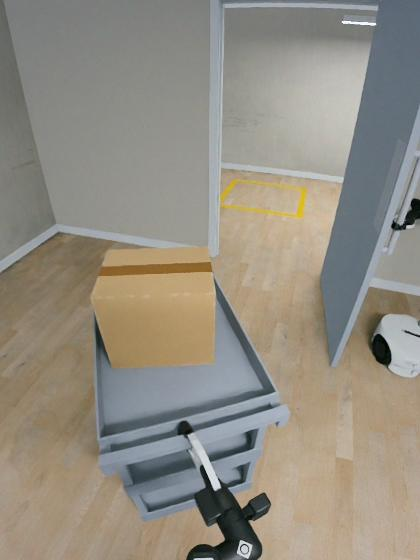

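Call:
move:
  r2: {"base":{"strafe_m":0.29},"pace":"slow"}
  blocking: false
  cameras: []

Call:
wait:
  seconds: 6
  cameras: []

Call:
move:
  r2: {"base":{"rotate_rad":-0.32},"pace":"slow"}
  blocking: false
  cameras: []

Call:
wait:
  seconds: 6
  cameras: ["r2_head_camera"]

Scene clock: 1707.10 s.
move: r2 moving
r1.base_odometry: x=-2.932 y=-1.527 heading=+0.794
r1.turned_by_wheels: +0.000
r1.turned_by_imu: +0.000
r1.base_tilt: forward=-1.6 right=+1.2
r1.lidar_m: 0.42 0.35 1.29 5.00 2.07 1.41 1.31 1.23 0.81 0.75 0.77 0.48
r1.base_status: not commanded
r1.joint_positions: lift_m=+0.800 arm_m=+0.000 wrist_yaw_rad=+0.987 wrist_pitch_rad=+0.002 wrist_roll_rad=+0.000 gripper_m=-0.019
r1.joint_status: not commanded
r1.measured_speeds: all 0
r1.motor_effort: lift_m=+23(23) arm_m=-3(4) wheel_0=+19(20) wheel_1=-2(2) wheel_2=+11(11)
r1.servo_current: wrist_yaw_rad=98(111) wrist_pitch_rad=46(46) wrist_roll_rad=52(59) gripper_m=65(65)
r1.hand_pose: x=+0.4028 y=+0.1925 z=+0.9772 quat_wxyz=(+0.881, -0.001, +0.001, +0.474) (m; r1's base frame)
r1.wrist_depth_mm: - - - 175 212 176 - / - - - 236 210 177 - / - - - 238 211 179 158 / - - - 180 213 175 152 / - - - 178 213 177 156 / - - 182 171 202 177 160 / - 157 1205 170 177 169 -
r2.base_odometry: x=-1.994 y=-0.320 heading=-2.557
r2.turned_by_wheels: +0.000
r2.turned_by_imu: +0.001
r2.base_tilt: forward=-0.7 right=+0.1
r2.lidar_m: 0.41 0.41 2.58 2.59 3.18 3.34 3.34 2.43 2.16 2.20 1.67 0.46
r2.base_status: strafe_m moving
r2.joint_positions: lift_m=+0.677 arm_m=+0.000 wrist_yaw_rad=+0.401 wrist_pitch_rad=+0.002 wrist_roll_rad=+1.571 gripper_m=-0.029
r2.joint_status: not commanded
r2.measured_speeds: translate_m=+0.000 strafe_m=+0.055 rotate_rad=+0.002 lift_m=+0.000 arm_m=+0.000 wrist_yaw_rad=-0.038 wrist_pitch_rad=+0.000 wrist_roll_rad=+0.000
r2.motor_effort: lift_m=+17(17) arm_m=-4(4) wheel_0=-7(7) wheel_1=+8(9) wheel_2=+0(8)
r2.servo_current: wrist_yaw_rad=39(65) wrist_pitch_rad=46(46) wrist_roll_rad=65(65) gripper_m=91(91)
r2.hand_pose: x=+0.4706 y=+0.0320 z=+0.8546 quat_wxyz=(+0.693, +0.693, +0.141, +0.140) (m; r2's base frame)
r2.wrist_depth_mm: - - - 151 206 1430 - / - - 445 209 212 - - / - 424 421 158 216 - - / - 459 449 162 222 831 - / - - 477 167 228 - - / - - 186 171 178 1863 - / - - - - - 1618 488
pictures: none
No camera images: "cameras" was empty.

Scene clock: 1710.67 s.
earlier move: r2 done
r1.base_odometry: x=-2.932 y=-1.527 heading=+0.794
r1.turned_by_wheels: +0.000
r1.turned_by_imu: +0.000
r1.base_tilt: forward=-1.6 right=+1.2
r1.lidar_m: 0.42 0.37 1.43 5.00 2.04 1.39 1.31 1.22 0.83 0.75 0.76 0.49
r1.base_status: not commanded
r1.joint_positions: lift_m=+0.800 arm_m=+0.000 wrist_yaw_rad=+0.987 wrist_pitch_rad=+0.002 wrist_roll_rad=+0.000 gripper_m=-0.019
r1.joint_status: not commanded
r1.measured_speeds: all 0
r1.motor_effort: lift_m=+23(23) arm_m=-3(4) wheel_0=+19(20) wheel_1=-2(2) wheel_2=+11(11)
r1.servo_current: wrist_yaw_rad=98(117) wrist_pitch_rad=46(52) wrist_roll_rad=52(65) gripper_m=65(78)
r1.hand_pose: x=+0.4028 y=+0.1925 z=+0.9772 quat_wxyz=(+0.881, -0.001, +0.001, +0.474) (m; r1's base frame)
r1.wrist_depth_mm: - - - 174 213 175 - / - - - 236 210 177 - / - - - 238 211 179 158 / - - 1863 180 212 175 152 / - - - 178 214 176 156 / - - 182 171 203 177 160 / - 158 1756 170 177 168 -
r2.base_odometry: x=-1.841 y=-0.550 heading=-2.557
r2.turned_by_wheels: +0.000
r2.turned_by_imu: -0.001
r2.base_tilt: forward=-0.7 right=+0.1
r2.lidar_m: 0.41 0.43 2.31 2.34 2.88 3.24 3.27 2.67 2.43 2.44 1.88 0.41
r2.base_status: done
r2.joint_positions: lift_m=+0.677 arm_m=+0.000 wrist_yaw_rad=+0.392 wrist_pitch_rad=+0.002 wrist_roll_rad=+1.571 gripper_m=-0.029
r2.joint_status: not commanded
r2.measured_speeds: all 0
r2.motor_effort: lift_m=+17(17) arm_m=-3(4) wheel_0=-3(16) wheel_1=+6(11) wheel_2=-2(8)
r2.servo_current: wrist_yaw_rad=52(65) wrist_pitch_rad=39(46) wrist_roll_rad=46(65) gripper_m=85(98)
r2.hand_pose: x=+0.4708 y=+0.0295 z=+0.8546 quat_wxyz=(+0.694, +0.693, +0.139, +0.137) (m; r2's base frame)
r2.wrist_depth_mm: - 345 345 107 161 - - / - 382 375 116 174 - - / - 439 418 124 187 - - / - - 488 136 203 - - / - - - 148 221 1708 492 / - - 186 165 179 1618 1138 / - - - - - 327 1138
wait: 3.57 of 6 s (r2 has come to rest)
pictures: none
No camera images: "cameras" was empty.

Scene clock: 1711.17 s.
move: r2 moving
r1: as last shown
r1.lidar_m: 0.43 0.37 1.42 5.01 2.05 1.40 1.31 1.20 0.81 0.75 0.79 0.49
r1.servo_current: wrist_yaw_rad=117(117) wrist_pitch_rad=39(46) wrist_roll_rad=46(52) gripper_m=65(72)
r1.wrist_depth_mm: - - - 175 213 176 - / - - - 236 210 177 - / - - - 237 211 178 158 / - - 1921 180 213 175 152 / - - - 178 213 176 156 / - - 182 172 202 178 160 / - 158 1756 170 177 169 -
r2.base_odometry: x=-1.841 y=-0.550 heading=-2.681
r2.turned_by_wheels: -0.124
r2.turned_by_imu: -0.120
r2.base_tilt: forward=-0.7 right=+0.1
r2.lidar_m: 0.42 0.41 2.31 2.32 2.63 3.24 3.21 2.88 2.43 2.43 1.88 0.44
r2.base_status: rotate_rad moving
r2.joint_positions: lift_m=+0.677 arm_m=+0.000 wrist_yaw_rad=+0.409 wrist_pitch_rad=+0.002 wrist_roll_rad=+1.571 gripper_m=-0.029
r2.joint_status: not commanded
r2.measured_speeds: translate_m=+0.001 strafe_m=-0.001 rotate_rad=-0.489 lift_m=+0.000 arm_m=+0.000 wrist_yaw_rad=+0.000 wrist_pitch_rad=+0.000 wrist_roll_rad=+0.000
r2.motor_effort: lift_m=+17(17) arm_m=-4(4) wheel_0=+15(16) wheel_1=+11(11) wheel_2=+10(10)
r2.servo_current: wrist_yaw_rad=72(72) wrist_pitch_rad=39(46) wrist_roll_rad=46(59) gripper_m=91(91)
r2.hand_pose: x=+0.4703 y=+0.0346 z=+0.8546 quat_wxyz=(+0.692, +0.692, +0.144, +0.143) (m; r2's base frame)
r2.wrist_depth_mm: - 362 357 120 175 - - / - 382 375 126 183 - - / - 427 421 135 195 - - / - 492 466 144 208 - - / - - 525 154 222 1921 - / - - 187 169 178 1661 480 / - - - - - 1499 1182
pictures: none
No camera images: "cameras" was empty.

Scene clock: 1712.10 s.
earlier move: r2 done
r1.base_odometry: x=-2.932 y=-1.527 heading=+0.794
r1.turned_by_wheels: +0.000
r1.turned_by_imu: +0.000
r1.base_tilt: forward=-1.6 right=+1.2
r1.lidar_m: 0.43 0.37 1.37 5.01 2.06 1.43 1.31 1.23 0.84 0.75 0.78 0.50
r1.base_status: not commanded
r1.joint_positions: lift_m=+0.800 arm_m=+0.000 wrist_yaw_rad=+0.987 wrist_pitch_rad=+0.002 wrist_roll_rad=+0.000 gripper_m=-0.019
r1.joint_status: not commanded
r1.measured_speeds: all 0
r1.motor_effort: lift_m=+23(23) arm_m=-3(4) wheel_0=+19(20) wheel_1=-2(2) wheel_2=+11(11)
r1.servo_current: wrist_yaw_rad=91(117) wrist_pitch_rad=46(52) wrist_roll_rad=46(72) gripper_m=65(72)
r1.hand_pose: x=+0.4028 y=+0.1925 z=+0.9772 quat_wxyz=(+0.881, -0.001, +0.001, +0.474) (m; r1's base frame)
r1.wrist_depth_mm: - - - 175 212 175 - / - - - 235 208 177 - / - - - 237 211 179 158 / - - 1983 180 213 175 152 / - - - 178 213 177 157 / - - 182 171 202 177 160 / - 157 1708 170 177 168 -
r2.base_odometry: x=-1.841 y=-0.550 heading=-2.875
r2.turned_by_wheels: -0.194
r2.turned_by_imu: -0.188
r2.base_tilt: forward=-0.6 right=+0.1
r2.lidar_m: 0.41 0.38 2.38 2.32 2.45 3.34 3.28 3.31 2.52 2.42 2.55 0.51
r2.base_status: done
r2.joint_positions: lift_m=+0.677 arm_m=+0.000 wrist_yaw_rad=+0.405 wrist_pitch_rad=+0.002 wrist_roll_rad=+1.571 gripper_m=-0.029
r2.joint_status: not commanded
r2.measured_speeds: all 0
r2.motor_effort: lift_m=+17(17) arm_m=-4(4) wheel_0=+10(17) wheel_1=+3(11) wheel_2=+11(14)
r2.servo_current: wrist_yaw_rad=59(78) wrist_pitch_rad=39(46) wrist_roll_rad=39(59) gripper_m=91(91)
r2.hand_pose: x=+0.4704 y=+0.0333 z=+0.8546 quat_wxyz=(+0.693, +0.693, +0.143, +0.141) (m; r2's base frame)
r2.wrist_depth_mm: - - - 160 217 1661 - / - - - 162 220 759 - / - 427 427 165 224 - - / - 455 445 167 227 820 - / - 477 469 169 229 842 - / - - 187 171 178 - - / - - - - 235 1537 492
wait: 0.93 of 6 s (r2 has come to rest)
pictures: r2_head_camera
Images, in order (width x height): r2_head_camera 420x560.

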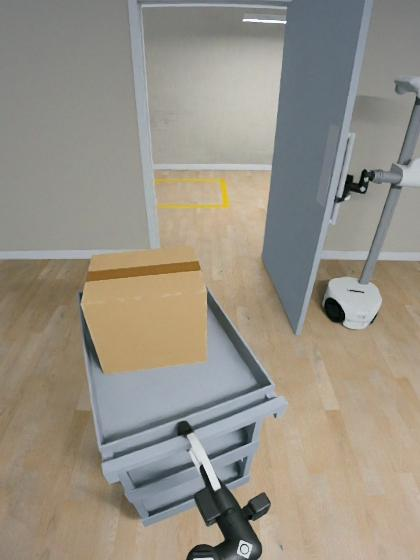

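Call:
move:
  r2: {"base":{"strafe_m":0.27},"pace":"slow"}
  blocking: false
  cameras: []

Call:
wait:
  seconds: 6
  cameras: ["r2_head_camera"]

Scene clock: 1727.20 s.
move: r2 moving
r1: as last shown
r1.lidar_m: 0.42 0.35 1.34 5.02 2.03 1.41 1.32 1.22 0.83 0.75 0.75 0.48
r1.motor_effort: lift_m=+23(23) arm_m=-4(4) wheel_0=+19(20) wheel_1=-2(2) wheel_2=+11(11)
r1.servo_current: wrist_yaw_rad=91(117) wrist_pitch_rad=46(52) wrist_roll_rad=46(72) gripper_m=72(72)
r1.wrist_depth_mm: - - - 175 213 175 - / - - - 236 208 177 - / - - - 236 211 178 158 / - - 1863 180 212 175 152 / - - - 178 213 176 156 / - - 182 172 202 177 160 / - 157 1808 170 177 169 -
r2.base_odometry: x=-1.838 y=-0.564 heading=-2.875
r2.turned_by_wheels: +0.000
r2.turned_by_imu: +0.000
r2.base_tilt: forward=-0.7 right=+0.1
r2.lidar_m: 0.42 0.38 2.39 2.30 2.44 3.31 3.29 3.35 2.51 2.42 2.56 0.47
r2.base_status: strafe_m moving
r2.joint_positions: lift_m=+0.677 arm_m=+0.000 wrist_yaw_rad=+0.401 wrist_pitch_rad=+0.002 wrist_roll_rad=+1.571 gripper_m=-0.029
r2.joint_status: not commanded
r2.measured_speeds: translate_m=+0.000 strafe_m=+0.057 rotate_rad=-0.003 lift_m=+0.000 arm_m=+0.000 wrist_yaw_rad=-0.036 wrist_pitch_rad=+0.000 wrist_roll_rad=+0.000
r2.motor_effort: lift_m=+17(17) arm_m=-3(4) wheel_0=-9(9) wheel_1=+8(10) wheel_2=+1(9)
r2.servo_current: wrist_yaw_rad=46(59) wrist_pitch_rad=46(46) wrist_roll_rad=46(59) gripper_m=85(91)
r2.hand_pose: x=+0.4705 y=+0.0322 z=+0.8546 quat_wxyz=(+0.693, +0.693, +0.142, +0.140) (m; r2's base frame)
r2.wrist_depth_mm: - - - 163 221 1661 - / - - - 164 223 788 - / - 430 427 166 225 831 - / - 452 449 226 228 820 - / - 477 466 170 229 831 - / - - 187 171 178 - - / - - - - 233 1499 480
pictures: none
No camera images: "cameras" was empty.

Scene clock: 1730.57 s.
earlier move: r2 done
r1.base_odometry: x=-2.932 y=-1.527 heading=+0.794
r1.turned_by_wheels: +0.000
r1.turned_by_imu: +0.000
r1.base_tilt: forward=-1.6 right=+1.2
r1.lidar_m: 0.42 0.36 1.48 5.00 2.05 1.41 1.31 1.23 0.84 0.76 0.77 0.49
r1.base_status: not commanded
r1.joint_positions: lift_m=+0.800 arm_m=+0.000 wrist_yaw_rad=+0.987 wrist_pitch_rad=+0.002 wrist_roll_rad=+0.000 gripper_m=-0.019
r1.joint_status: not commanded
r1.measured_speeds: all 0
r1.on_its_own: wrist_yaw_rad is at rest, and its servo_current (111 mA) is outside its rest range (0 to 104 mA)
r1.motor_effort: lift_m=+23(23) arm_m=-3(4) wheel_0=+19(20) wheel_1=-2(2) wheel_2=+11(11)
r1.servo_current: wrist_yaw_rad=111(137) wrist_pitch_rad=39(52) wrist_roll_rad=46(72) gripper_m=59(72)
r1.hand_pose: x=+0.4028 y=+0.1925 z=+0.9772 quat_wxyz=(+0.881, -0.001, +0.001, +0.474) (m; r1's base frame)
r1.wrist_depth_mm: - - - 175 212 176 - / - - - 236 209 176 - / - - - 236 211 179 158 / - - - 180 211 175 152 / - - - 178 214 177 156 / - - 182 172 203 177 160 / - 157 - 170 177 169 -
r2.base_odometry: x=-1.770 y=-0.811 heading=-2.875
r2.turned_by_wheels: +0.000
r2.turned_by_imu: -0.001
r2.base_tilt: forward=-0.7 right=+0.0
r2.lidar_m: 0.41 0.41 2.14 2.06 2.18 3.06 3.25 3.38 2.76 2.69 2.81 0.42
r2.base_status: done
r2.joint_positions: lift_m=+0.677 arm_m=+0.000 wrist_yaw_rad=+0.393 wrist_pitch_rad=+0.002 wrist_roll_rad=+1.571 gripper_m=-0.029
r2.joint_status: not commanded
r2.measured_speeds: all 0
r2.motor_effort: lift_m=+17(17) arm_m=+4(4) wheel_0=-4(15) wheel_1=+5(10) wheel_2=-5(9)
r2.servo_current: wrist_yaw_rad=52(78) wrist_pitch_rad=39(46) wrist_roll_rad=52(65) gripper_m=85(98)
r2.hand_pose: x=+0.4708 y=+0.0295 z=+0.8546 quat_wxyz=(+0.694, +0.693, +0.139, +0.137) (m; r2's base frame)
r2.wrist_depth_mm: - 364 366 124 178 - - / - 382 382 128 186 750 - / - 433 421 135 197 - - / - 484 466 146 209 - - / - - 521 156 224 1921 - / - - 185 167 179 1618 480 / - - - - - 1618 1182
wait: 3.37 of 6 s (r2 has come to rest)
pictures: r2_head_camera
Images, in order (width x height): r2_head_camera 420x560.

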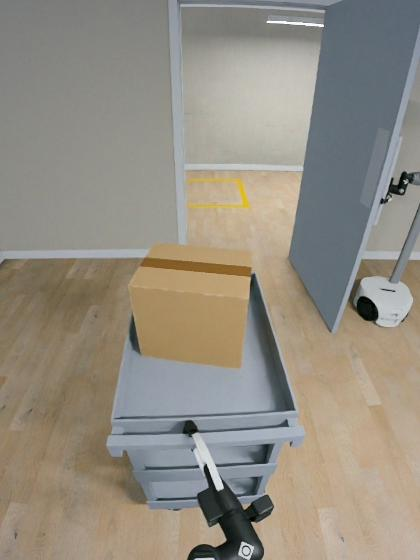

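Call:
move:
  r2: {"base":{"translate_m":0.2},"pace":"slow"}
  blocking: false
  cameras: []

Call:
wait:
  seconds: 6
  cameras: ["r2_head_camera"]

Scene clock: 1735.27 s.
move: r2 moving
r1.base_odometry: x=-2.932 y=-1.527 heading=+0.794
r1.turned_by_wheels: +0.000
r1.turned_by_imu: +0.000
r1.base_tilt: forward=-1.6 right=+1.2
r1.lidar_m: 0.42 0.36 1.50 5.02 2.06 1.40 1.30 1.22 0.80 0.76 0.76 0.50
r1.base_status: not commanded
r1.joint_positions: lift_m=+0.800 arm_m=+0.000 wrist_yaw_rad=+0.987 wrist_pitch_rad=+0.002 wrist_roll_rad=+0.000 gripper_m=-0.019
r1.joint_status: not commanded
r1.measured_speeds: all 0
r1.motor_effort: lift_m=+23(23) arm_m=-4(4) wheel_0=+18(20) wheel_1=-2(2) wheel_2=+11(11)
r1.servo_current: wrist_yaw_rad=117(117) wrist_pitch_rad=46(46) wrist_roll_rad=52(59) gripper_m=65(72)
r1.hand_pose: x=+0.4028 y=+0.1925 z=+0.9772 quat_wxyz=(+0.881, -0.001, +0.001, +0.474) (m; r1's base frame)
r1.wrist_depth_mm: - - - 175 213 175 - / - - - 236 209 177 - / - - - 237 211 178 157 / - - - 180 212 175 152 / - - - 178 213 176 156 / - - 182 171 202 177 160 / - 157 - 170 177 168 -
r2.base_odometry: x=-1.782 y=-0.814 heading=-2.875
r2.turned_by_wheels: +0.000
r2.turned_by_imu: +0.001
r2.base_tilt: forward=-0.7 right=+0.1
r2.lidar_m: 0.40 0.40 2.11 2.06 2.20 3.03 3.27 3.38 2.78 2.69 2.83 0.40
r2.base_status: translate_m moving
r2.joint_positions: lift_m=+0.677 arm_m=+0.000 wrist_yaw_rad=+0.398 wrist_pitch_rad=+0.002 wrist_roll_rad=+1.571 gripper_m=-0.029
r2.joint_status: not commanded
r2.measured_speeds: translate_m=+0.048 strafe_m=+0.000 rotate_rad=+0.003 lift_m=+0.000 arm_m=+0.000 wrist_yaw_rad=+0.018 wrist_pitch_rad=+0.000 wrist_roll_rad=+0.000
r2.motor_effort: lift_m=+17(17) arm_m=+4(4) wheel_0=+7(10) wheel_1=+8(9) wheel_2=-15(16)
r2.servo_current: wrist_yaw_rad=39(52) wrist_pitch_rad=39(46) wrist_roll_rad=46(52) gripper_m=91(91)
r2.hand_pose: x=+0.4706 y=+0.0312 z=+0.8546 quat_wxyz=(+0.693, +0.693, +0.141, +0.139) (m; r2's base frame)
r2.wrist_depth_mm: - 353 349 117 171 - - / - 379 377 124 181 - - / - 427 421 132 193 - - / - 492 469 142 206 - - / - - 517 153 222 1756 - / - - 187 166 179 1618 473 / - - - - - 1499 1182
pictures: none
No camera images: "cameras" was empty.

Scene clock: 1738.03 s.
earlier move: r2 done
r1.base_odometry: x=-2.932 y=-1.527 heading=+0.794
r1.turned_by_wheels: +0.000
r1.turned_by_imu: +0.000
r1.base_tilt: forward=-1.6 right=+1.2
r1.lidar_m: 0.41 0.36 1.53 5.00 2.04 1.40 1.31 1.23 0.81 0.74 0.77 0.49
r1.base_status: not commanded
r1.joint_positions: lift_m=+0.800 arm_m=+0.000 wrist_yaw_rad=+0.987 wrist_pitch_rad=+0.002 wrist_roll_rad=+0.000 gripper_m=-0.019
r1.joint_status: not commanded
r1.measured_speeds: all 0
r1.motor_effort: lift_m=+23(23) arm_m=-3(4) wheel_0=+19(20) wheel_1=-2(2) wheel_2=+11(11)
r1.servo_current: wrist_yaw_rad=104(117) wrist_pitch_rad=39(52) wrist_roll_rad=39(72) gripper_m=59(72)
r1.hand_pose: x=+0.4028 y=+0.1925 z=+0.9772 quat_wxyz=(+0.881, -0.001, +0.001, +0.474) (m; r1's base frame)
r1.wrist_depth_mm: - - - 174 214 176 - / - - - 234 210 177 - / - - - 237 211 179 158 / - - - 180 212 175 152 / - - - 178 213 176 156 / - - 182 172 202 177 160 / - 157 - 170 177 168 -
r2.base_odometry: x=-1.963 y=-0.864 heading=-2.874
r2.turned_by_wheels: +0.001
r2.turned_by_imu: +0.003
r2.base_tilt: forward=-0.7 right=+0.0
r2.lidar_m: 0.43 0.41 2.11 2.05 2.18 3.07 3.50 3.58 2.77 2.68 1.95 0.46
r2.base_status: done
r2.joint_positions: lift_m=+0.677 arm_m=+0.000 wrist_yaw_rad=+0.405 wrist_pitch_rad=+0.002 wrist_roll_rad=+1.571 gripper_m=-0.029
r2.joint_status: not commanded
r2.measured_speeds: all 0
r2.motor_effort: lift_m=+17(17) arm_m=+4(4) wheel_0=+9(17) wheel_1=+6(12) wheel_2=-3(16)
r2.servo_current: wrist_yaw_rad=52(59) wrist_pitch_rad=39(46) wrist_roll_rad=52(65) gripper_m=91(91)
r2.hand_pose: x=+0.4704 y=+0.0332 z=+0.8546 quat_wxyz=(+0.693, +0.693, +0.143, +0.141) (m; r2's base frame)
r2.wrist_depth_mm: - - - 135 187 - - / - 387 389 141 196 759 - / - 424 421 146 206 - - / - 466 459 154 216 - - / - - 500 162 224 - - / - - 186 168 179 1618 504 / - - - - - 1537 1182
wait: 2.77 of 6 s (r2 has come to rest)
pictures: r2_head_camera
Images, in order (width x height): r2_head_camera 420x560.

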